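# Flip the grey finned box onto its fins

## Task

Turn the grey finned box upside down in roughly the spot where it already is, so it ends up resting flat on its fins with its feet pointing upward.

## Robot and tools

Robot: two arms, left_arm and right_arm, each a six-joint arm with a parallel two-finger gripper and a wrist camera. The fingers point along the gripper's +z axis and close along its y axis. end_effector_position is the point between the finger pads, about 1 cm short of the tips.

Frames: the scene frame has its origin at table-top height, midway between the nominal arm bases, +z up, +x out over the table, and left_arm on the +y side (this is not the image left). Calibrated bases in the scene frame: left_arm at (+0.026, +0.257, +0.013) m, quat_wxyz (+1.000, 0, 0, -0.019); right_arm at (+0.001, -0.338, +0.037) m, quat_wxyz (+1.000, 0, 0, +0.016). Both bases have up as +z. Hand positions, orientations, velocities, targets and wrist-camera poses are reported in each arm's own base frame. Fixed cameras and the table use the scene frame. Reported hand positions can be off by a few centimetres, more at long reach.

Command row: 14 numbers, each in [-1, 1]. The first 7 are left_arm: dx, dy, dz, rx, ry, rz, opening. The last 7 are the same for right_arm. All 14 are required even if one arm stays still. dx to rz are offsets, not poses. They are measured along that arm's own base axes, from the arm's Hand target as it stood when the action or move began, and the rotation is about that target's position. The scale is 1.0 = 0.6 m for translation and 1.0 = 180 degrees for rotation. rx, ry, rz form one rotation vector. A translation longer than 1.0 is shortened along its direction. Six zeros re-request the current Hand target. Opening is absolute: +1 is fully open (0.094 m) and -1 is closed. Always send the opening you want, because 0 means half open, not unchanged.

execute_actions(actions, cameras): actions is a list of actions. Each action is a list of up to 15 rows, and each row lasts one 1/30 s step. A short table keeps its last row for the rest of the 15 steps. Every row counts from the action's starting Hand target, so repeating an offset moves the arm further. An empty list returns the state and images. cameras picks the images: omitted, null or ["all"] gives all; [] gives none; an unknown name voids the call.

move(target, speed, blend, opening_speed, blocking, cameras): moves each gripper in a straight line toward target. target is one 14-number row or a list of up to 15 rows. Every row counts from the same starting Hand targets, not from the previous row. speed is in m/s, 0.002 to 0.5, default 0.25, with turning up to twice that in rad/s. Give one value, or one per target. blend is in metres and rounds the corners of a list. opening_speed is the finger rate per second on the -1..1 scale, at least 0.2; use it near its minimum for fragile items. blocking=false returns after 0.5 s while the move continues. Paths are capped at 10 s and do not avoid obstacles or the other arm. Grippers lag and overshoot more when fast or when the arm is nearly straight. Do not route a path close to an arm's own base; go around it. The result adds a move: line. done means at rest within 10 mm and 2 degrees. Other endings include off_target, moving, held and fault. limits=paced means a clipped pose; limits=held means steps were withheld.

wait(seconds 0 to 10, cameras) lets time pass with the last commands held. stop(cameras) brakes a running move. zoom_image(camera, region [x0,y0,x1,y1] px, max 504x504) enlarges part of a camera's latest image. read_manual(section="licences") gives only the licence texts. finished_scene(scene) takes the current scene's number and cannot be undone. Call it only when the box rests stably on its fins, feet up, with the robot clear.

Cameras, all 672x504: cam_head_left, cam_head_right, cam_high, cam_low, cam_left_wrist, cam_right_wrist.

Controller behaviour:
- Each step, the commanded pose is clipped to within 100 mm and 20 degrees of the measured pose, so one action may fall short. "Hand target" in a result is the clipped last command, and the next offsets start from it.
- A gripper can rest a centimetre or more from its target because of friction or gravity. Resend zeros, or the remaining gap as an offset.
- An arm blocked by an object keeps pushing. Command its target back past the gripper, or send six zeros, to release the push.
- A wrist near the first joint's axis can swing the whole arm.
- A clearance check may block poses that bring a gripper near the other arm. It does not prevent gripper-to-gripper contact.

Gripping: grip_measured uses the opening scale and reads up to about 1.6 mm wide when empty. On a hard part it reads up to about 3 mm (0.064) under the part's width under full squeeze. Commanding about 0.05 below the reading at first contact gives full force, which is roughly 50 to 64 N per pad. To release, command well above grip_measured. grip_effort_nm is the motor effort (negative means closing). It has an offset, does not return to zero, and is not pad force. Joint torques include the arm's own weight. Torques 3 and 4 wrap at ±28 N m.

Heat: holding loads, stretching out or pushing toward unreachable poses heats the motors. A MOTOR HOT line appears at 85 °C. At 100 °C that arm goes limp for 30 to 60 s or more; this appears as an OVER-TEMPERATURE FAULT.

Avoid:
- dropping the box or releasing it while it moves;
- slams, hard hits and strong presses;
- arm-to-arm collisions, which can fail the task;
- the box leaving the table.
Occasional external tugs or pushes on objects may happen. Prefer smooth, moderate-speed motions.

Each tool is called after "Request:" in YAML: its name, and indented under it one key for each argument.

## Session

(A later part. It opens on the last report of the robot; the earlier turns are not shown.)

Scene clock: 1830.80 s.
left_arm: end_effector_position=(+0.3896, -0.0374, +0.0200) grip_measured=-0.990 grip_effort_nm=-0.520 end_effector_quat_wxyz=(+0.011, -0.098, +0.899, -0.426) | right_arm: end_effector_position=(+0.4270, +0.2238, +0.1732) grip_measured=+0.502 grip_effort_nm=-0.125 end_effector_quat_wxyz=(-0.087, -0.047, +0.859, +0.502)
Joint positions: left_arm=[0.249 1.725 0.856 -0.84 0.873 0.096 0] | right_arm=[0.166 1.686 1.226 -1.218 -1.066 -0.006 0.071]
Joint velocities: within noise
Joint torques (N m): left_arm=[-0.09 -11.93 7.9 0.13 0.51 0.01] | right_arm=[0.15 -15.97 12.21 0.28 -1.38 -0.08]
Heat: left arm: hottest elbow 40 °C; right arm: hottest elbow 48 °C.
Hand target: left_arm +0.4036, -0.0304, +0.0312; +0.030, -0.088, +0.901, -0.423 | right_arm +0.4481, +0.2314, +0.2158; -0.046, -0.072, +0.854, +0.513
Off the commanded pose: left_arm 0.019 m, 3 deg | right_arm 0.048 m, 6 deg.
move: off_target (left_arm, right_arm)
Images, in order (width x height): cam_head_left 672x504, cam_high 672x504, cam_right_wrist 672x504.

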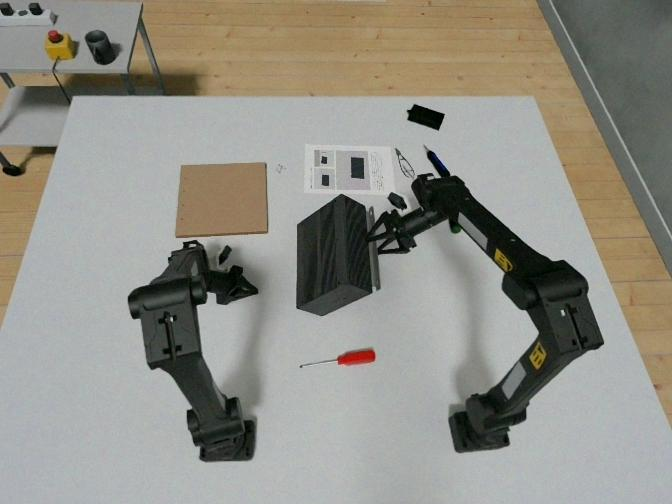

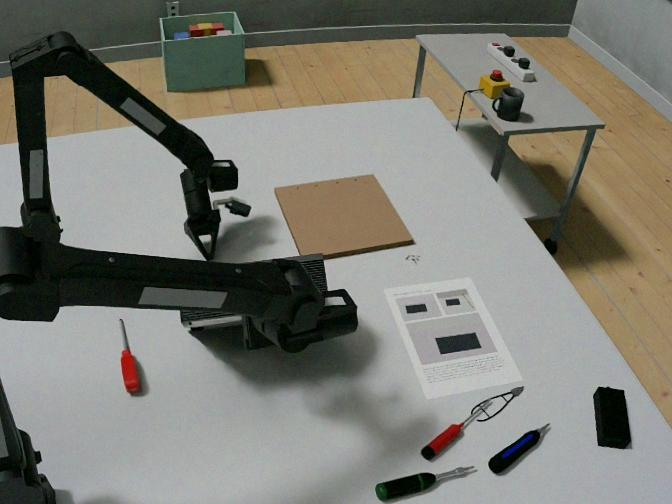

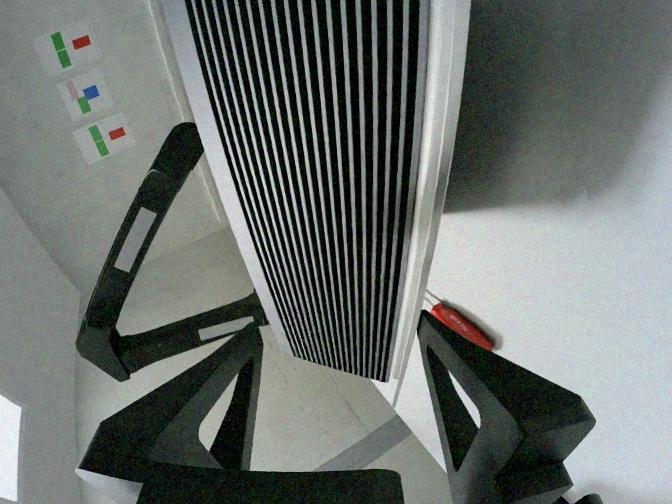

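Request:
move:
  target: [-0.03,0.03,0.06,0,0,0,-1,0,0.033,0.0,-0.11,-0.0126,0,0.05]
  speed: 0.04
  opening_speed: 0.2
  cameras: ["cam_right_wrist","cam_head_left","cam_low"]

Scene clock: 1924.60 s.
left_arm: end_effector_position=(+0.3721, -0.0209, +0.0538) grip_measured=-0.990 grip_effort_nm=-0.525 end_effector_quat_wxyz=(+0.008, -0.098, +0.898, -0.428) | right_arm: end_effector_position=(+0.4391, +0.2414, +0.1961) grip_measured=+0.052 grip_effort_nm=-0.090 end_effector_quat_wxyz=(-0.056, -0.063, +0.931, +0.355)
Joint positions: left_arm=[0.304 1.64 0.86 -1.001 0.866 0.183 0] | right_arm=[0.272 1.631 1.348 -1.245 -0.735 0.153 0.049]
Joint velocities: within noise
Joint torques (N m): left_arm=[0.15 -11.4 8.4 -0.02 0.47 0.02] | right_arm=[0.09 -13.51 11.06 0.29 -0.37 -0.05]
Heat: left arm: hottest elbow 40 °C; right arm: hottest elbow 49 °C.
Hand target: left_arm +0.3855, -0.0124, +0.0671; +0.030, -0.089, +0.901, -0.423 | right_arm +0.4482, +0.2511, +0.2158; -0.040, -0.073, +0.930, +0.357
Off the commanded pose: left_arm 0.021 m, 3 deg | right_arm 0.024 m, 2 deg.
move: off_target (left_arm, right_arm)
Images, in order (width x height): cam_head_left 672x504, cam_low 672x504, cam_right_wrist 672x504.

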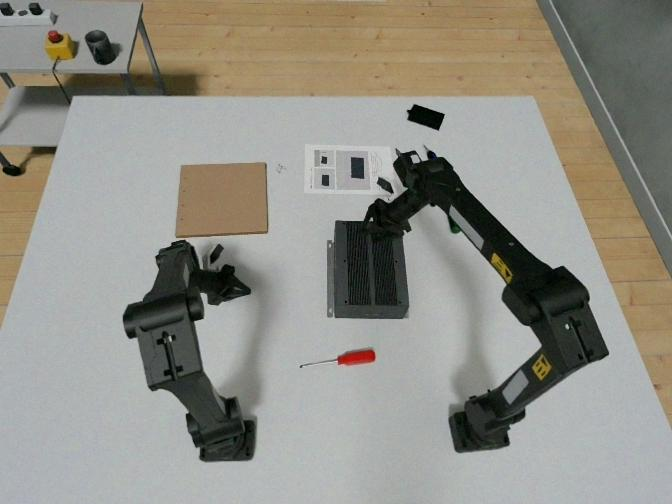

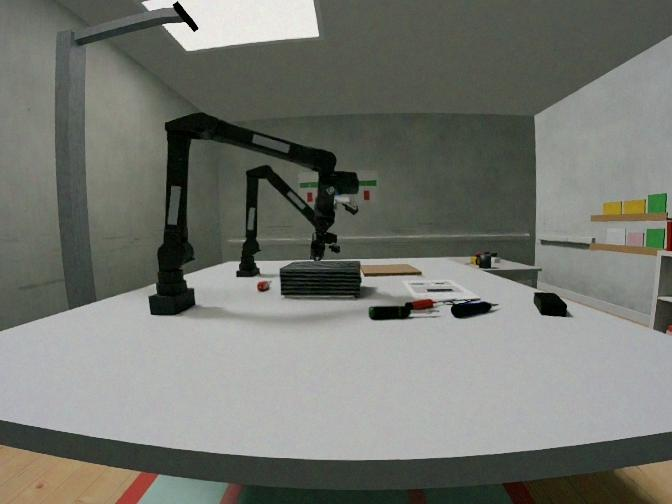

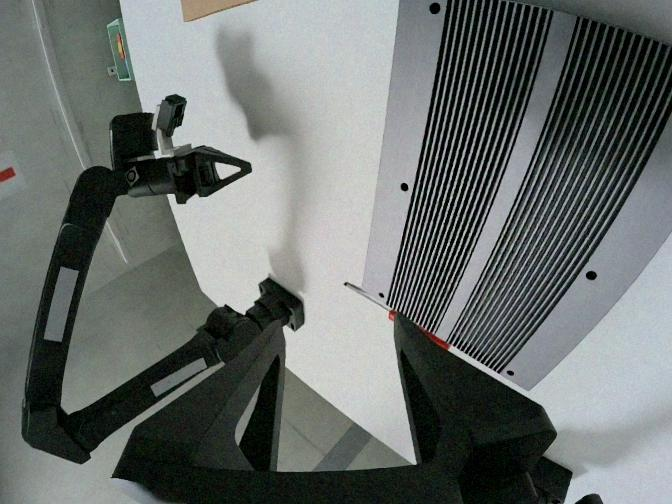

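Request:
move:
  target:
    - [0.08,-0.22,-0.06,0,0,0,-1,-0.03,-0.25,0.02,0.1,0.0114,0,0.5]
  speed: 0.15
  cameras: ["cam_left_wrist","cam_head_left","cam_right_wrist","cam_head_right"]

Scene clock: 1968.97 s.
left_arm: end_effector_position=(+0.4327, -0.1421, +0.0401) grip_measured=-0.990 grip_effort_nm=-0.520 end_effector_quat_wxyz=(+0.038, -0.083, +0.901, -0.424) | right_arm: end_effector_position=(+0.4206, +0.1045, +0.2216) grip_measured=+0.498 grip_effort_nm=0.081 end_effector_quat_wxyz=(-0.054, -0.068, +0.862, +0.499)
Joint positions: left_arm=[-0.028 1.677 0.861 -0.509 0.854 -0.323 0] | right_arm=[-0.093 1.659 1.316 -1.678 -0.988 -0.496 0.07]
Joint velocities: within noise
Joint torques (N m): left_arm=[-1.14 -9.29 6.56 1.55 0.45 -0.27] | right_arm=[-0.67 -11.87 9.35 -0.68 -0.66 -0.24]
Heat: left arm: hottest elbow 40 °C; right arm: hottest elbow 53 °C.
Hand target: left_arm +0.4336, -0.1444, +0.0311; +0.030, -0.088, +0.901, -0.423 | right_arm +0.4301, +0.1012, +0.2279; -0.045, -0.072, +0.862, +0.499
Off the commanded pose: left_arm 0.009 m, 1 deg | right_arm 0.012 m, 1 deg.
move: off_target (right_arm)
Images, in order (width x height): cam_head_left 672x504, cam_head_right 672x504, cam_left_wrist 672x504, cam_right_wrist 672x504.

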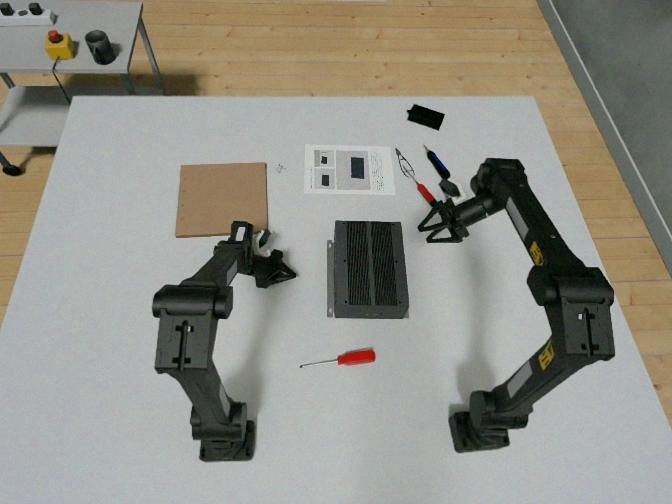

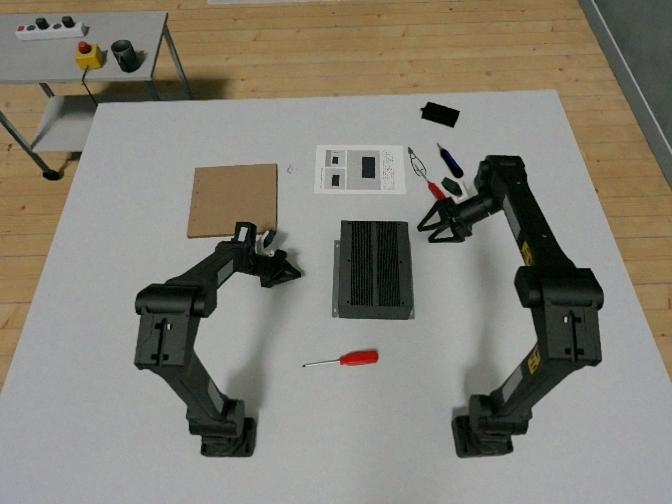

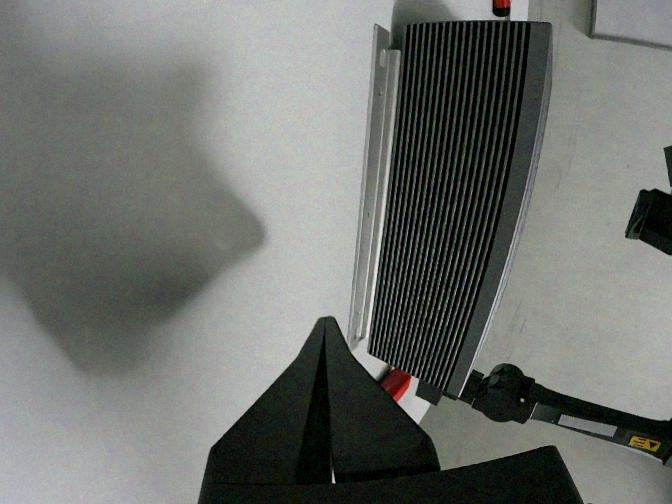

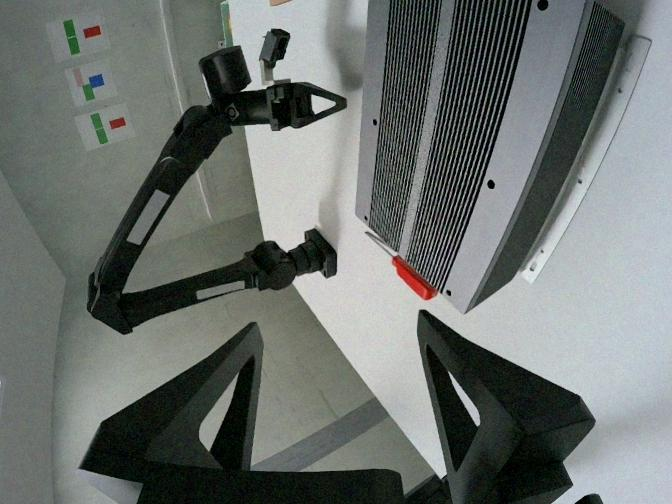

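Request:
move:
  target:
    - [0.0,-0.06,-0.087,0,0,0,-1,0.03,-0.03,-0.2,0.08,-0.0025,-0.046,0.5]
  speed: 0.12
  cameras: ["cam_left_wrist","cam_head_left","cam_right_wrist"]

Scene clock: 1988.77 s.
left_arm: end_effector_position=(+0.4402, -0.1772, -0.0034) grip_measured=-0.990 grip_effort_nm=-0.515 end_effector_quat_wxyz=(+0.047, -0.080, +0.899, -0.428) | right_arm: end_effector_position=(+0.4440, +0.0895, +0.1096) grip_measured=+0.498 grip_effort_nm=0.071 end_effector_quat_wxyz=(-0.005, -0.018, +0.797, +0.604)
Joint positions: left_arm=[-0.11 1.788 0.834 -0.259 0.834 -0.447 0] | right_arm=[-0.166 1.902 1.189 -1.468 -1.234 -0.652 0.07]
Joint velocities: within noise
Joint torques (N m): left_arm=[-1.73 -9.17 5.11 1.74 0.27 -0.22] | right_arm=[-2.02 -12.86 5.75 -0.1 -0.76 -0.17]
Heat: left arm: hottest elbow 40 °C; right arm: hottest elbow 48 °C.
Hand target: left_arm +0.4336, -0.1805, -0.0210; +0.030, -0.088, +0.901, -0.423 | right_arm +0.4481, +0.0833, +0.1078; +0.004, -0.017, +0.796, +0.605
Off the commanded pose: left_arm 0.019 m, 2 deg | right_arm 0.008 m, 1 deg.
move: off_target (left_arm)
Images, in order (width x height): cam_head_left 672x504, cam_left_wrist 672x504, cam_right_wrist 672x504.

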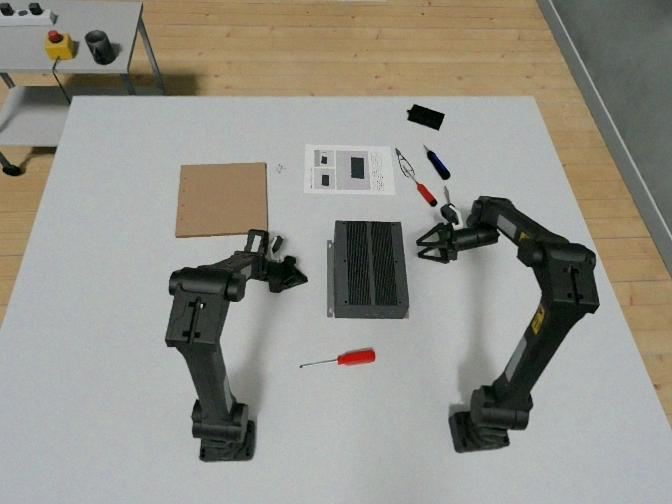

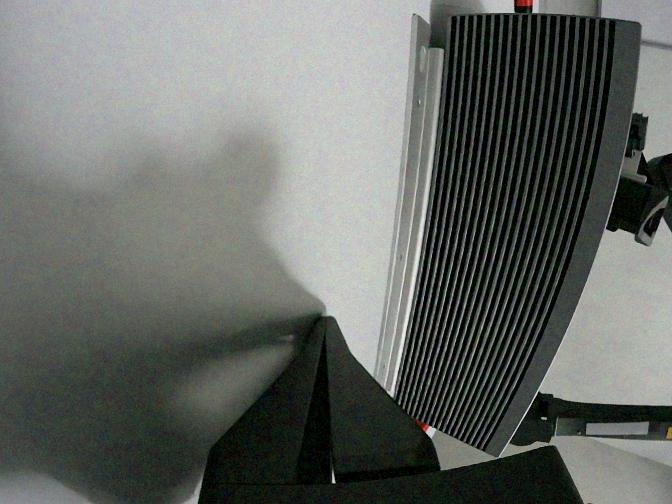

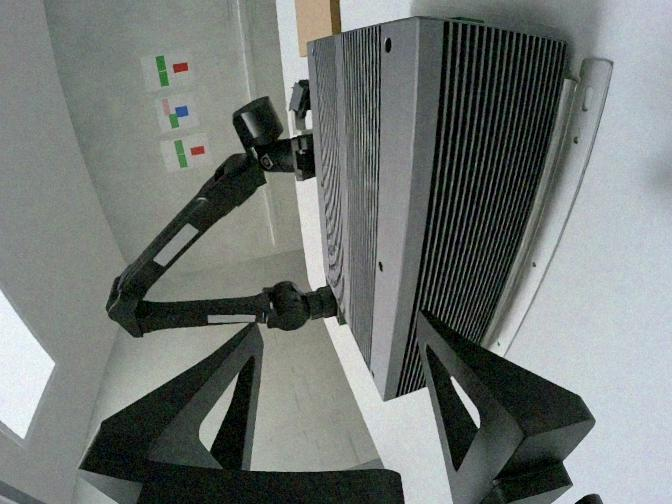

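Request:
zoom_image:
  camera: "cam_head_left"
  region: [240, 190, 500, 350]

Scaled by 1.938.

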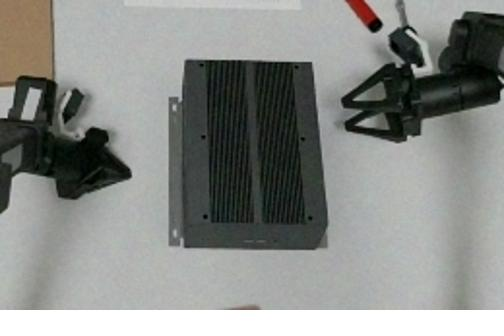

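Request:
move:
  target:
    - [0.0,-0.09,0,0,0,0,-1,-0.005,0.0195,-0.163,-0.036,0.001,-0.02,0.70]
  speed: 0.1
  cameras: ["cam_left_wrist","cam_head_left","cam_right_wrist","cam_low"]

Scene clock: 2046.30 s.
left_arm: end_effector_position=(+0.4390, -0.2316, -0.0026) grip_measured=-0.990 grip_effort_nm=-0.520 end_effector_quat_wxyz=(+0.046, -0.080, +0.898, -0.430) | right_arm: end_effector_position=(+0.4463, +0.0887, +0.0136) grip_measured=+0.698 grip_effort_nm=0.071 end_effector_quat_wxyz=(+0.027, +0.011, +0.828, +0.560)
Joint positions: left_arm=[-0.237 1.796 0.834 -0.128 0.786 -0.616 0] | right_arm=[-0.159 1.964 1.04 -0.886 -1.178 -0.293 0.08]
Joint velocities: within noise
Joint torques (N m): left_arm=[-1.73 -9.29 5.5 1.89 0.17 -0.28] | right_arm=[0.73 -13.45 4.29 0.29 -0.54 -0.09]
Heat: left arm: hottest elbow 38 °C; right arm: hottest elbow 42 °C.
Hand target: left_arm +0.4336, -0.2344, -0.0209; +0.030, -0.088, +0.901, -0.423 | right_arm +0.4451, +0.0949, +0.0100; +0.021, +0.009, +0.829, +0.559
Off the commanded pose: left_arm 0.019 m, 2 deg | right_arm 0.007 m, 1 deg.
move: off_target (left_arm)
Images, in order (width x height): cam_head_left 672x504, cam_low 672x504, cam_left_wrist 672x504, cam_right_wrist 672x504.

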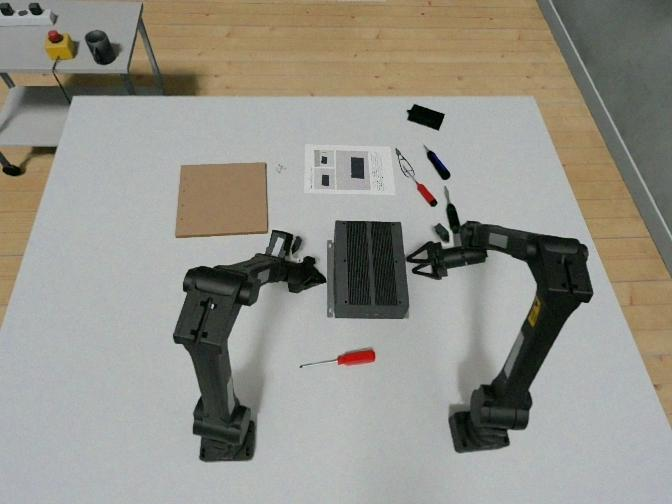

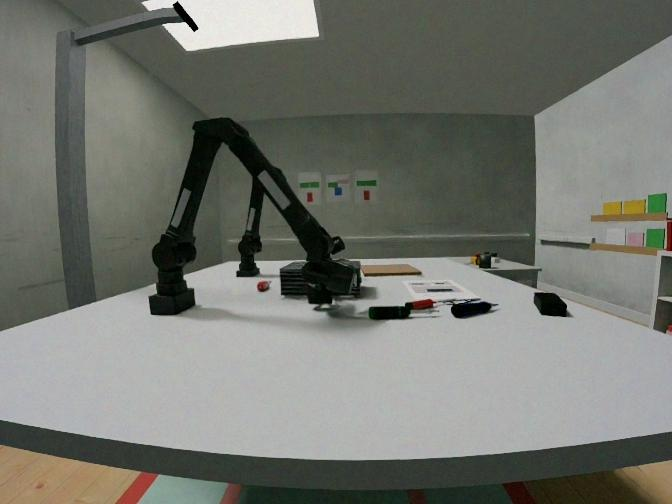

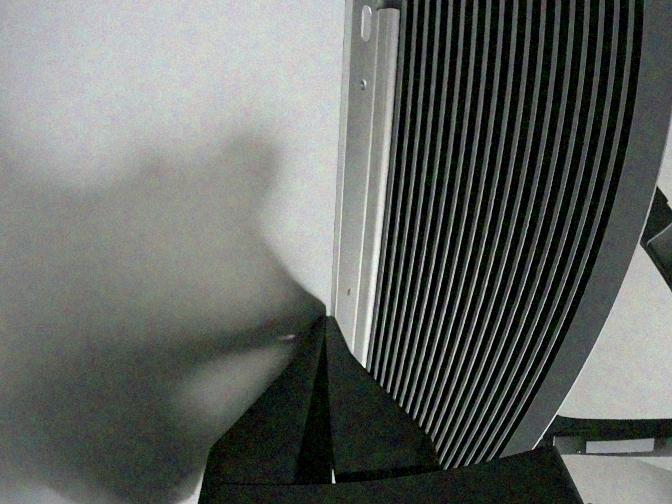

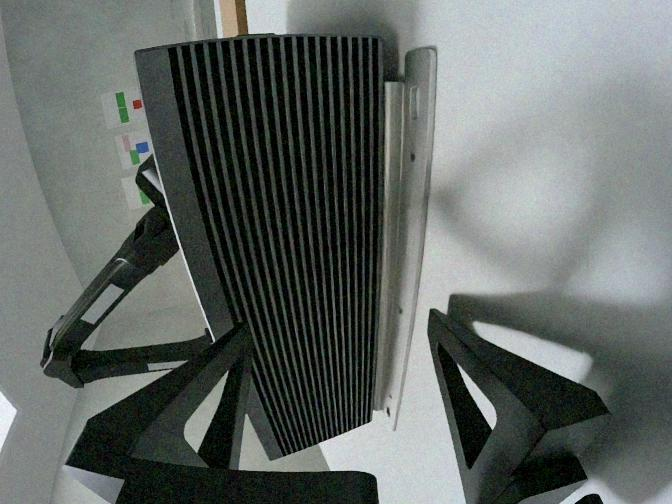

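Request:
move:
  target:
    - [0.0,-0.06,-0.01,0,0,0,-1,0.0,0.06,0.0,0,0,0,0.70]
    - [0.0,-0.09,-0.01,0,0,0,-1,0.0,0.13,0.0,0,0,0,0.70]
  speed: 0.05
  cameras: ["cam_left_wrist","cam_right_wrist"]

Scene clock: 2056.73 s.
left_arm: end_effector_position=(+0.4428, -0.2396, -0.0027) grip_measured=-0.990 grip_effort_nm=-0.515 end_effector_quat_wxyz=(+0.050, -0.119, +0.896, -0.425) | right_arm: end_effector_position=(+0.4480, +0.1019, +0.0079) grip_measured=+0.698 grip_effort_nm=0.076 end_effector_quat_wxyz=(+0.054, +0.065, +0.826, +0.558)
Joint positions: left_arm=[-0.262 1.792 0.821 -0.061 0.741 -0.74 0] | right_arm=[-0.13 1.902 0.903 -0.461 -1.188 0.101 0.08]
Joint velocities: within noise
Joint torques (N m): left_arm=[-9.35 -6.71 7.58 3.55 -0.25 -0.37] | right_arm=[12.04 -12.98 5.33 1.52 -0.53 0.3]
Heat: left arm: hottest elbow 38 °C; right arm: hottest elbow 42 °C.
Hand target: left_arm +0.4335, -0.2885, -0.0271; +0.030, -0.088, +0.901, -0.423 | right_arm +0.4452, +0.1728, +0.0101; +0.020, +0.009, +0.829, +0.559
Off the commanded pose: left_arm 0.055 m, 4 deg | right_arm 0.071 m, 7 deg.
move: off_target (left_arm, right_arm)
Images, in order (width x height): cam_left_wrist 672x504, cam_right_wrist 672x504.

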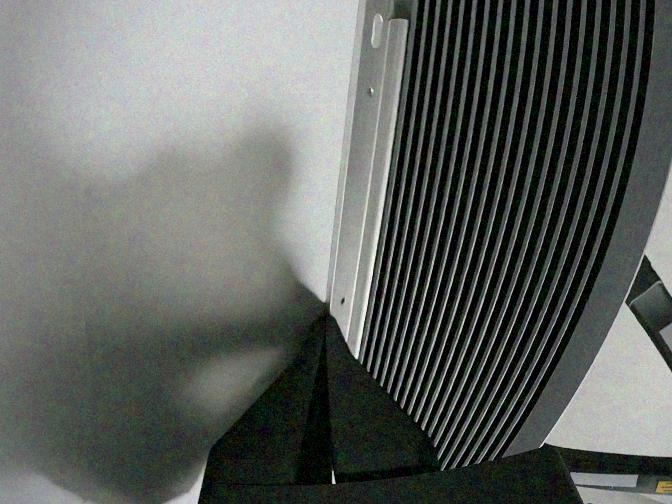

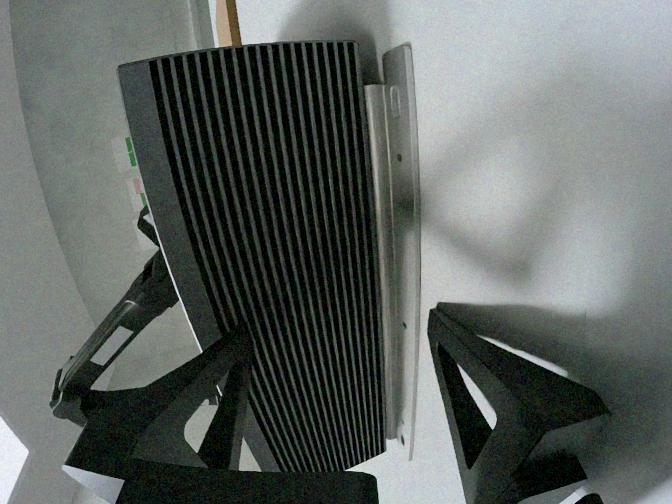

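Request:
move:
  target:
    - [0.0,-0.02,-0.01,0,0,0,-1,0.0,0.0,0.05,0,0,0,0.70]
    - [0.0,-0.02,-0.01,0,0,0,-1,0.0,0.0,0.10,0,0,0,0.70]
  speed: 0.04
  cameras: ["cam_left_wrist","cam_right_wrist"]

Scene clock: 2065.00 s.
left_arm: end_effector_position=(+0.4473, -0.2426, -0.0021) grip_measured=-0.990 grip_effort_nm=-0.515 end_effector_quat_wxyz=(+0.064, -0.125, +0.896, -0.422) | right_arm: end_effector_position=(+0.4460, +0.1103, +0.0387) grip_measured=+0.698 grip_effort_nm=0.076 end_effector_quat_wxyz=(+0.035, +0.078, +0.838, +0.539)
Joint positions: left_arm=[-0.273 1.79 0.816 -0.02 0.712 -0.77 0] | right_arm=[-0.103 1.809 0.911 -0.555 -1.138 0.157 0.08]
Joint velocities: within noise
Joint torques (N m): left_arm=[-10.29 -5.36 8.18 3.14 0.37 -0.35] | right_arm=[9.23 -15.74 7.13 -0.2 -2.6 -0.19]
Heat: left arm: hottest elbow 38 °C; right arm: hottest elbow 41 °C.
Hand target: left_arm +0.4336, -0.3005, -0.0330; +0.030, -0.089, +0.901, -0.423 | right_arm +0.4451, +0.1729, +0.0700; +0.020, +0.009, +0.829, +0.559
Off the commanded pose: left_arm 0.067 m, 6 deg | right_arm 0.070 m, 8 deg.
move: off_target (left_arm, right_arm)
Images, in order (width x height): cam_left_wrist 672x504, cam_right_wrist 672x504.

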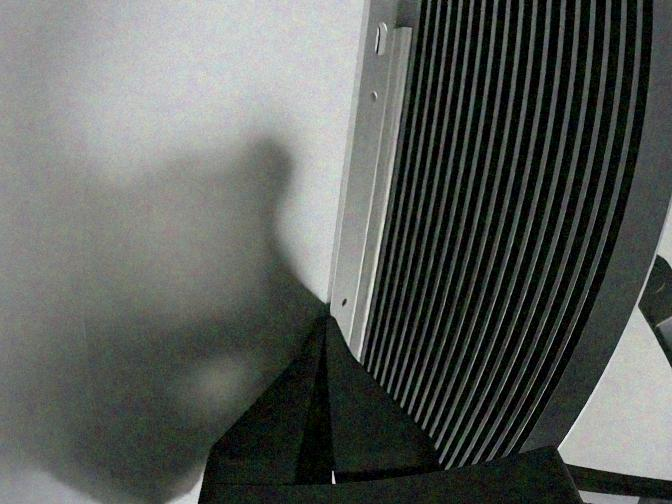

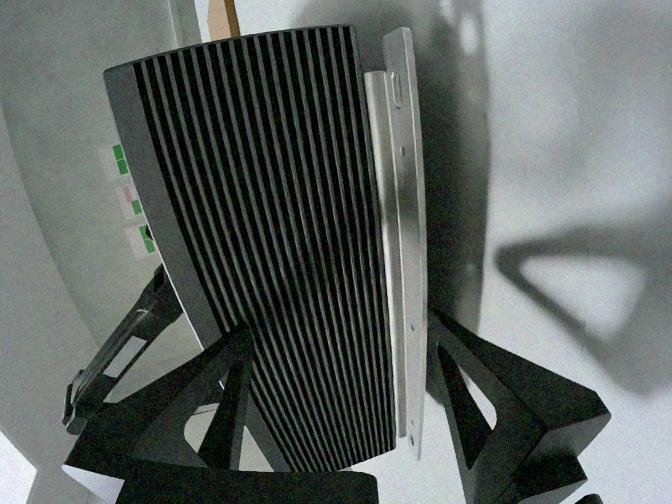

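Request:
move:
  target:
    - [0.0,-0.0,-0.0,0,0,0,-1,-0.015,0.02,0.05,0,0,0,0.70]
  speed: 0.04
  cameras: ["cam_low","cam_right_wrist"]

Scene clock: 2075.80 s.
left_arm: end_effector_position=(+0.4493, -0.2468, -0.0023) grip_measured=-0.990 grip_effort_nm=-0.520 end_effector_quat_wxyz=(+0.071, -0.120, +0.896, -0.422) | right_arm: end_effector_position=(+0.4409, +0.1314, +0.0632) grip_measured=+0.703 grip_effort_nm=-0.159 end_effector_quat_wxyz=(+0.038, +0.056, +0.853, +0.517)
Joint positions: left_arm=[-0.283 1.795 0.818 -0.002 0.702 -0.773 0] | right_arm=[-0.045 1.724 0.905 -0.577 -1.082 0.19 0.08]
Joint velocities: within noise
Joint torques (N m): left_arm=[-9.58 -5.6 8.29 2.44 0.71 -0.33] | right_arm=[7 -15.44 7.02 0.4 -4.62 0.21]
Heat: left arm: hottest elbow 38 °C; right arm: hottest elbow 41 °C.
Hand target: left_arm +0.4336, -0.3004, -0.0329; +0.030, -0.088, +0.901, -0.423 | right_arm +0.4362, +0.1849, +0.1002; +0.021, +0.009, +0.829, +0.559
Off the commanded pose: left_arm 0.064 m, 6 deg | right_arm 0.065 m, 8 deg.
move: off_target (left_arm, right_arm)
Images, in order (width x height): cam_low 672x504, cam_right_wrist 672x504.

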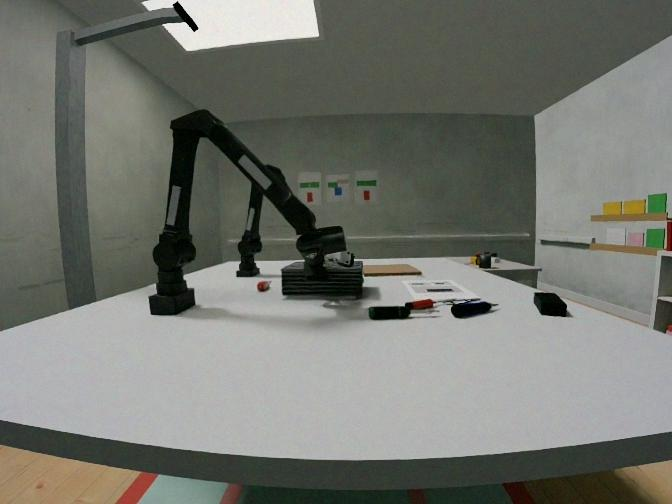

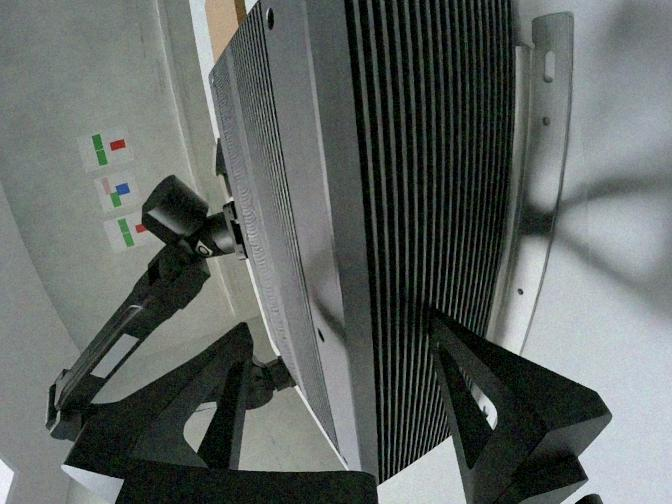

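Request:
move:
  target:
    - [0.0,0.07,0.0,0,0,0,-1,0.0,-0.08,-0.03,0,0,0,0.70]
    - [0.0,0.09,0.0,0,0,0,-1,0.015,-0.2,-0.03,0,0,0,0.42]
    - [0.0,0.09,0.0,0,0,0,-1,0.015,-0.2,-0.146,0,0,0,0.42]
  speed: 0.08
  cameras: ["cam_head_left","cam_right_wrist"]

Scene clock: 2103.23 s.
left_arm: end_effector_position=(+0.4487, -0.2441, -0.0030) grip_measured=-0.990 grip_effort_nm=-0.520 end_effector_quat_wxyz=(+0.066, -0.083, +0.894, -0.435) | right_arm: end_effector_position=(+0.4399, +0.0707, +0.0151) grip_measured=+0.422 grip_effort_nm=-0.095 end_effector_quat_wxyz=(+0.012, +0.010, +0.828, +0.561)
Joint positions: left_arm=[-0.263 1.812 0.834 -0.034 0.763 -0.677 0] | right_arm=[-0.201 1.989 1.078 -1.053 -1.157 -0.435 0.067]
Joint velocities: within noise
Joint torques (N m): left_arm=[-1.73 -8.18 5.5 0.51 0.6 0.01] | right_arm=[-1.79 -13.86 4.97 0.24 -0.57 -0.17]
Heat: left arm: hottest elbow 40 °C; right arm: hottest wrist yaw 54 °C.
Hand target: left_arm +0.4335, -0.2465, -0.0330; +0.030, -0.089, +0.901, -0.423 | right_arm +0.4451, +0.0649, +0.0125; +0.021, +0.009, +0.829, +0.559
Off the commanded pose: left_arm 0.034 m, 4 deg | right_arm 0.008 m, 1 deg.
move: off_target (left_arm); target 2's new opening was sent with right_arm's hand 0.015 m and 1 deg from that target
Images, in order (width x height): cam_head_left 672x504, cam_right_wrist 672x504.

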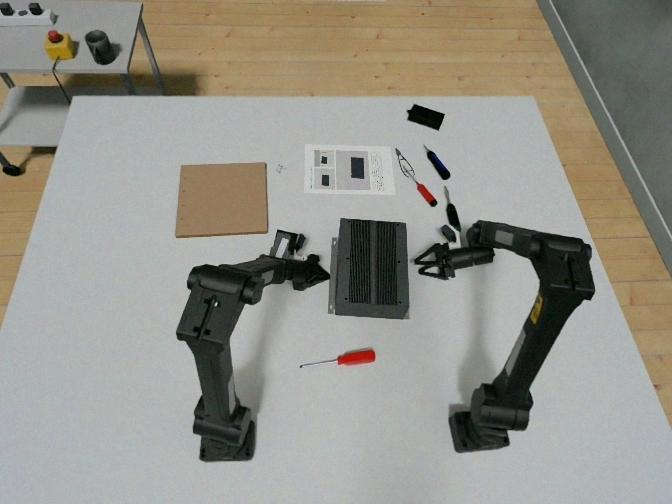

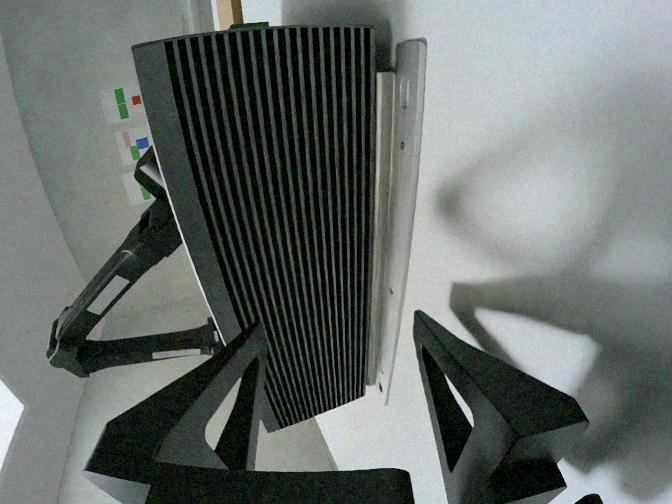

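Request:
move:
  target:
    - [0.0,0.0,0.0,0,0,0,-1,0.0,0.0,-0.015,0,0,0,0.42]
    - [0.0,-0.05,0.0,0,0,0,-1,0.0,0.09,-0.015,0,0,0,0.42]
    - [0.0,-0.1,0.0,0,0,0,-1,0.0,0.205,-0.015,0,0,0,0.42]
  speed: 0.05
  blend: 0.004
  cameras: ["cam_right_wrist"]

Request:
move:
  target:
    - [0.0,0.0,0.0,0,0,0,-1,0.0,0.01,0.05,0,0,0,0.42]
  speed: 0.03
  cameras: ["cam_right_wrist"]

Scene clock: 2118.33 s.
left_arm: end_effector_position=(+0.4537, -0.2464, -0.0024) grip_measured=-0.990 grip_effort_nm=-0.520 end_effector_quat_wxyz=(+0.064, -0.125, +0.894, -0.425) | right_arm: end_effector_position=(+0.4512, +0.0976, +0.0014) grip_measured=+0.420 grip_effort_nm=0.017 end_effector_quat_wxyz=(+0.063, +0.080, +0.827, +0.553)
Joint positions: left_arm=[-0.277 1.805 0.834 -0.016 0.713 -0.779 0] | right_arm=[-0.137 1.906 0.881 -0.369 -1.175 0.175 0.067]
Joint velocities: within noise
Joint torques (N m): left_arm=[-10.99 -6.42 7.2 3.22 0.07 -0.38] | right_arm=[14.21 -12.81 5.08 1.48 -0.81 0.22]
Heat: left arm: hottest elbow 39 °C; right arm: hottest wrist yaw 42 °C.
Hand target: left_arm +0.4335, -0.3065, -0.0330; +0.030, -0.088, +0.901, -0.423 | right_arm +0.4451, +0.1879, +0.0035; +0.021, +0.009, +0.829, +0.559
Off the commanded pose: left_arm 0.070 m, 6 deg | right_arm 0.091 m, 10 deg.
move: off_target (left_arm, right_arm)
Images, in order (width x height): cam_right_wrist 672x504.

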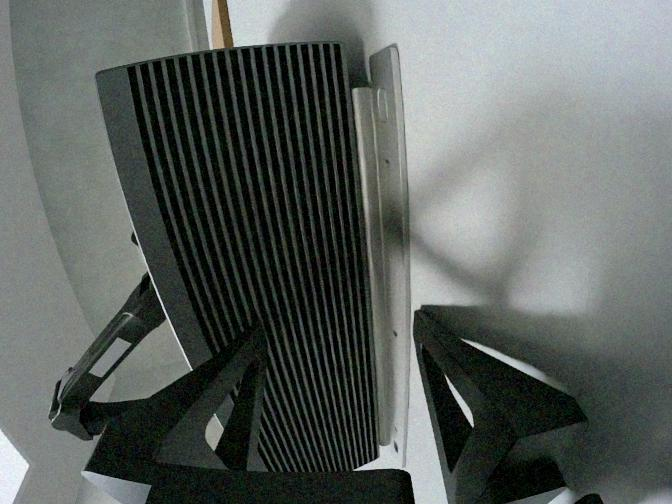

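Scene clock: 2120.13 s.
left_arm: end_effector_position=(+0.4544, -0.2459, -0.0025) grip_measured=-0.990 grip_effort_nm=-0.515 end_effector_quat_wxyz=(+0.068, -0.126, +0.895, -0.423) | right_arm: end_effector_position=(+0.4521, +0.0973, +0.0036) grip_measured=+0.419 grip_effort_nm=0.061 end_effector_quat_wxyz=(+0.053, +0.100, +0.838, +0.534)
Joint positions: left_arm=[-0.277 1.804 0.832 -0.011 0.707 -0.78 0] | right_arm=[-0.129 1.881 0.881 -0.384 -1.125 0.227 0.067]
Joint velocities: within noise
Joint torques (N m): left_arm=[-10.93 -6.42 7.38 3 0.31 -0.37] | right_arm=[14.39 -16.09 5.67 0.7 -2.9 -0.1]
Heat: left arm: hottest elbow 39 °C; right arm: hottest wrist yaw 42 °C.
Hand target: left_arm +0.4335, -0.3064, -0.0331; +0.030, -0.089, +0.901, -0.423 | right_arm +0.4451, +0.1925, +0.0329; +0.020, +0.009, +0.829, +0.559
Off the commanded pose: left_arm 0.071 m, 6 deg | right_arm 0.101 m, 12 deg; position clipped.
move: off_target (left_arm, right_arm); limits=paced
Images, in order (width x height): cam_right_wrist 672x504.

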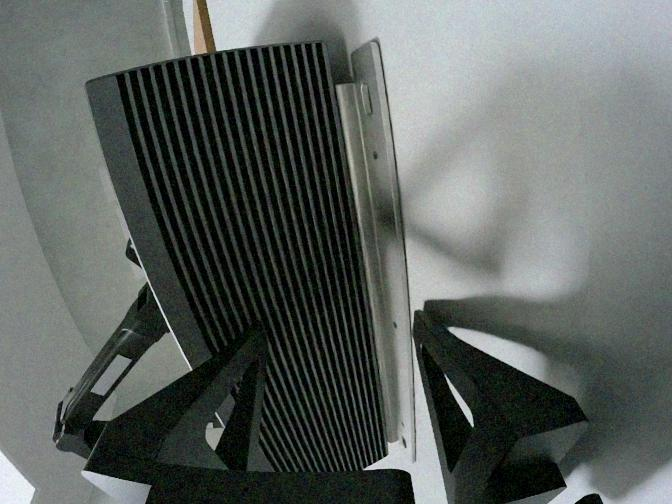

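Request:
move:
  target:
    - [0.0,0.0,0.0,0,0,0,-1,0.01,-0.005,0.04,0,0,0.04,0.42]
  speed: 0.03
  cameras: ["cam_right_wrist"]

Request:
move:
  target:
    - [0.0,0.0,0.0,0,0,0,-1,0.01,-0.005,0.03,0,0,0,0.42]
  speed: 0.03
  cameras: ["cam_right_wrist"]

Scene clock: 2132.37 s.
left_arm: end_effector_position=(+0.4548, -0.2457, -0.0023) grip_measured=-0.990 grip_effort_nm=-0.520 end_effector_quat_wxyz=(+0.069, -0.126, +0.895, -0.423) | right_arm: end_effector_position=(+0.4532, +0.1087, +0.0347) grip_measured=+0.419 grip_effort_nm=0.056 end_effector_quat_wxyz=(+0.008, +0.040, +0.842, +0.537)
Joint positions: left_arm=[-0.277 1.803 0.832 -0.009 0.705 -0.781 0] | right_arm=[-0.104 1.883 1.025 -0.802 -1.133 -0.065 0.067]
Joint velocities: within noise
Joint torques (N m): left_arm=[-10.99 -6.3 7.38 2.95 0.41 -0.35] | right_arm=[12.22 -14.62 7.38 -0.12 -3.07 -0.41]
Heat: left arm: hottest elbow 39 °C; right arm: hottest wrist yaw 46 °C.
Hand target: left_arm +0.4336, -0.3064, -0.0330; +0.030, -0.089, +0.901, -0.423 | right_arm +0.4512, +0.1895, +0.0571; -0.014, -0.044, +0.828, +0.559
Off the commanded pose: left_arm 0.071 m, 6 deg | right_arm 0.084 m, 10 deg.
move: off_target (left_arm, right_arm)
Images, in order (width x height): cam_right_wrist 672x504.

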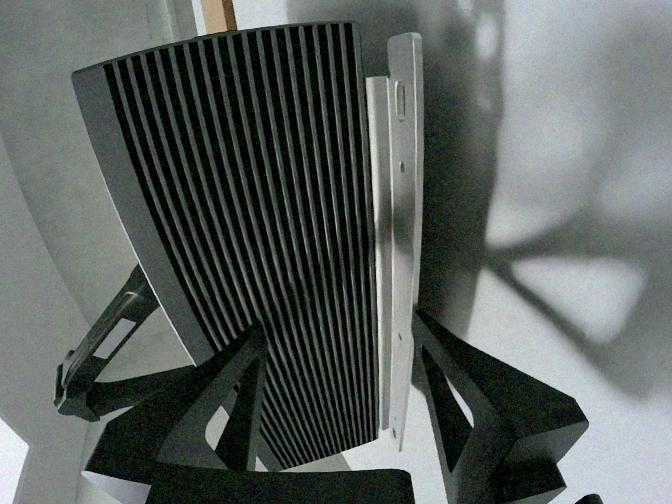

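Scene clock: 2133.63 s.
left_arm: end_effector_position=(+0.4548, -0.2458, -0.0023) grip_measured=-0.990 grip_effort_nm=-0.520 end_effector_quat_wxyz=(+0.069, -0.126, +0.895, -0.423) | right_arm: end_effector_position=(+0.4525, +0.1099, +0.0393) grip_measured=+0.419 grip_effort_nm=0.056 end_effector_quat_wxyz=(-0.004, +0.037, +0.845, +0.533)
Joint positions: left_arm=[-0.278 1.803 0.832 -0.009 0.704 -0.781 0] | right_arm=[-0.1 1.883 1.048 -0.868 -1.121 -0.097 0.067]
Joint velocities: within noise
Joint torques (N m): left_arm=[-10.87 -6.24 7.42 2.95 0.42 -0.36] | right_arm=[11.58 -16.67 8.17 -0.46 -3.6 -0.29]
Heat: left arm: hottest elbow 39 °C; right arm: hottest wrist yaw 46 °C.
Hand target: left_arm +0.4335, -0.3065, -0.0331; +0.030, -0.088, +0.901, -0.423 | right_arm +0.4571, +0.1865, +0.0751; -0.015, -0.043, +0.828, +0.559
Off the commanded pose: left_arm 0.071 m, 6 deg | right_arm 0.085 m, 10 deg.
move: off_target (left_arm, right_arm)
Images, in order (width x height): cam_right_wrist 672x504.

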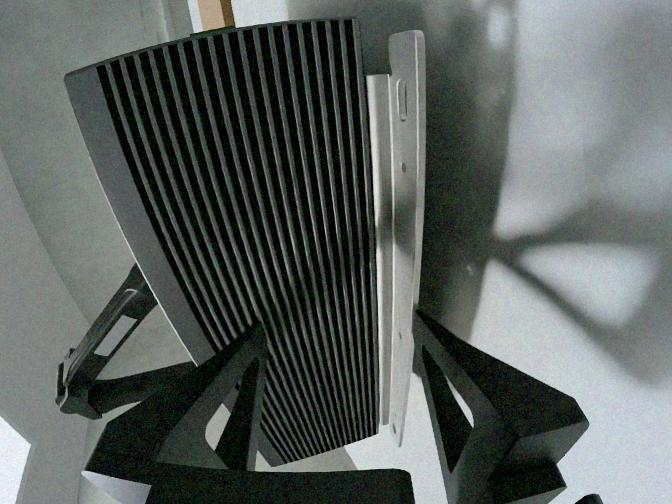

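Request:
move:
  target:
    - [0.0,0.0,0.0,0,0,0,-1,0.0,0.009,-0.027,0.083,-0.003,0,0.957]
  speed: 0.05
  opening_speed: 0.2
  cameras: ["cam_right_wrist","cam_low"]

Scene clock: 2161.10 s.
left_arm: end_effector_position=(+0.4569, -0.2437, -0.0024) grip_measured=-0.990 grip_effort_nm=-0.520 end_effector_quat_wxyz=(+0.075, -0.129, +0.896, -0.418) | right_arm: end_effector_position=(+0.4614, +0.1080, +0.0256) grip_measured=+0.957 grip_effort_nm=-0.037 end_effector_quat_wxyz=(+0.032, +0.015, +0.779, +0.626)
Joint positions: left_arm=[-0.276 1.801 0.831 -0.007 0.69 -0.781 0] | right_arm=[-0.13 2.02 1.081 -0.897 -1.347 -0.304 0.092]
Joint velocities: left_arm=[0.005 -0.005 -0.046 -0.007 -0.007 -0.037 -0.002] | right_arm=[within noise]
Joint torques (N m): left_arm=[-10.87 -6.12 7.45 2.81 0.99 -0.33] | right_arm=[12.81 -16.09 6.15 -1.4 -4.65 -0.14]
Heat: left arm: hottest elbow 40 °C; right arm: hottest wrist yaw 59 °C.
Hand target: left_arm +0.4336, -0.3064, -0.0330; +0.030, -0.089, +0.901, -0.423 | right_arm +0.4572, +0.1920, +0.0588; -0.005, -0.048, +0.748, +0.662
Off the commanded pose: left_arm 0.074 m, 7 deg | right_arm 0.090 m, 10 deg.
move: off_target (left_arm, right_arm)
Images, in order (width x height): cam_low 672x504, cam_right_wrist 672x504.

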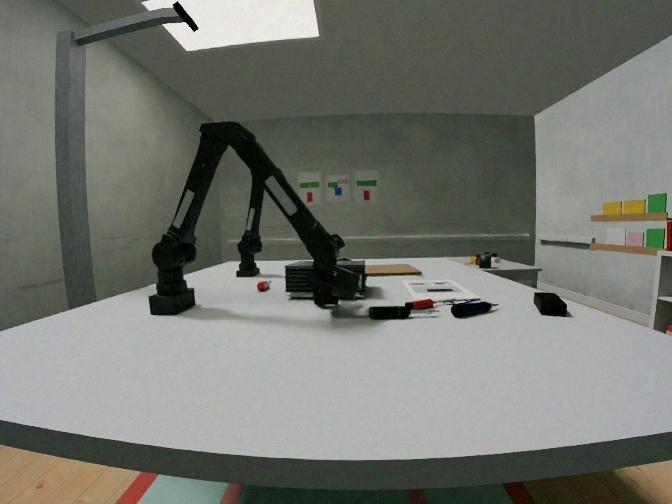

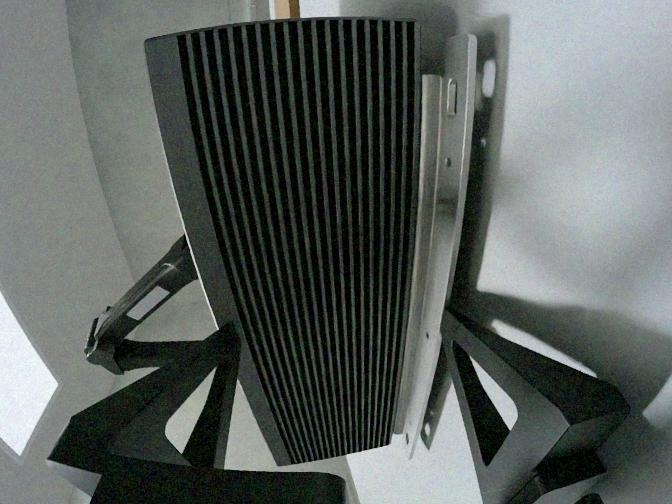

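Request:
zoom_image:
  camera: "cam_right_wrist"
  region: [380, 240, 540, 360]

Scaled by 3.150 from the camera's 672x504 image, which has a finer 960x720 frame.

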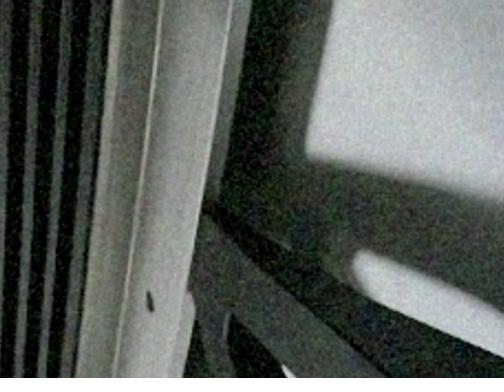

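Request:
move:
  target:
    - [0.0,0.0,0.0,0,0,0,-1,0.0,-0.02,0.05,0,0,0,0.957]
  speed: 0.04
  cameras: ["cam_right_wrist"]

Request:
zoom_image:
  camera: "cam_right_wrist"
  region: [380, 240, 540, 360]

Scene clock: 2182.03 s.
left_arm: end_effector_position=(+0.4572, -0.2435, -0.0021) grip_measured=-0.990 grip_effort_nm=-0.520 end_effector_quat_wxyz=(+0.075, -0.129, +0.896, -0.418) | right_arm: end_effector_position=(+0.4588, +0.1078, +0.0438) grip_measured=+0.959 grip_effort_nm=-0.090 end_effector_quat_wxyz=(+0.018, +0.005, +0.775, +0.632)
Joint positions: left_arm=[-0.276 1.8 0.831 -0.007 0.69 -0.781 0] | right_arm=[-0.132 2.02 1.131 -1.118 -1.346 -0.469 0.092]
Joint velocities: within noise
Joint torques (N m): left_arm=[-11.05 -6.01 7.39 2.77 1.01 -0.33] | right_arm=[10.75 -19.02 5.72 -1.92 -4.28 -0.11]
Heat: left arm: hottest elbow 40 °C; right arm: hottest wrist yaw 73 °C.
Hand target: left_arm +0.4337, -0.3064, -0.0329; +0.030, -0.088, +0.901, -0.423 | right_arm +0.4572, +0.1799, +0.0888; -0.005, -0.048, +0.748, +0.661
Off the commanded pose: left_arm 0.074 m, 7 deg | right_arm 0.085 m, 8 deg.
move: off_target (left_arm, right_arm)
Images, in order (width x height): cam_right_wrist 672x504.

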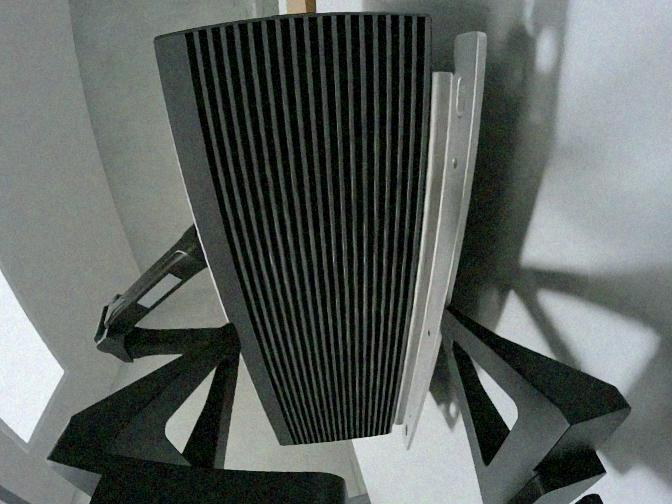

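Scaled by 3.150 from the camera's 672x504 image, which has a finer 960x720 frame.

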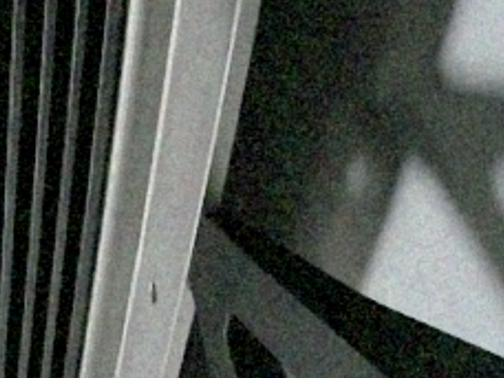

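Request:
move:
  target:
    - [0.0,0.0,0.0,0,0,0,-1,0.0,-0.02,0.05,-0.02,0,-0.03,0.957]
  speed: 0.06
  cameras: ["cam_right_wrist"]

Scene clock: 2202.20 s.
left_arm: end_effector_position=(+0.4577, -0.2438, -0.0019) grip_measured=-0.990 grip_effort_nm=-0.520 end_effector_quat_wxyz=(+0.077, -0.129, +0.896, -0.418) | right_arm: end_effector_position=(+0.4619, +0.1153, +0.0823) grip_measured=+0.959 grip_effort_nm=-0.100 end_effector_quat_wxyz=(+0.032, +0.038, +0.787, +0.615)
Joint positions: left_arm=[-0.276 1.8 0.831 -0.003 0.688 -0.782 0] | right_arm=[-0.112 1.846 1.028 -0.798 -1.326 -0.05 0.092]
Joint velocities: within noise
Joint torques (N m): left_arm=[-11.05 -6.12 7.46 2.63 1.03 -0.33] | right_arm=[7.77 -18.14 6.11 0.5 -3.26 -0.05]
Heat: left arm: hottest elbow 40 °C; right arm: hottest wrist yaw 75 °C.
Hand target: left_arm +0.4336, -0.3065, -0.0331; +0.030, -0.088, +0.901, -0.423 | right_arm +0.4571, +0.1680, +0.1188; +0.025, -0.012, +0.770, +0.637
Off the commanded pose: left_arm 0.074 m, 7 deg | right_arm 0.064 m, 7 deg.
move: off_target (left_arm, right_arm)
Images, in order (width x height): cam_right_wrist 672x504.

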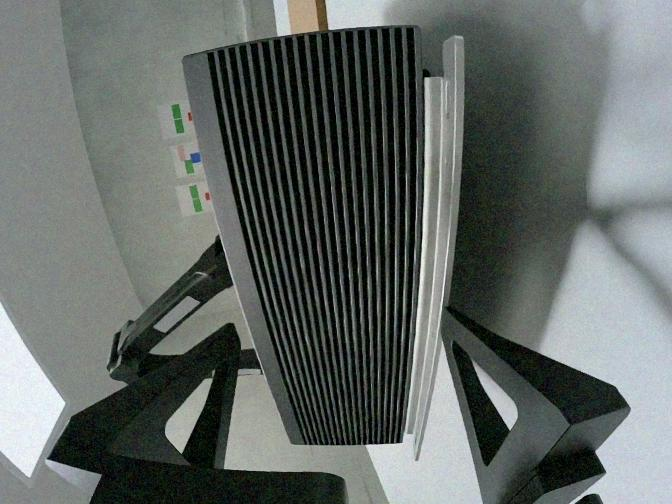

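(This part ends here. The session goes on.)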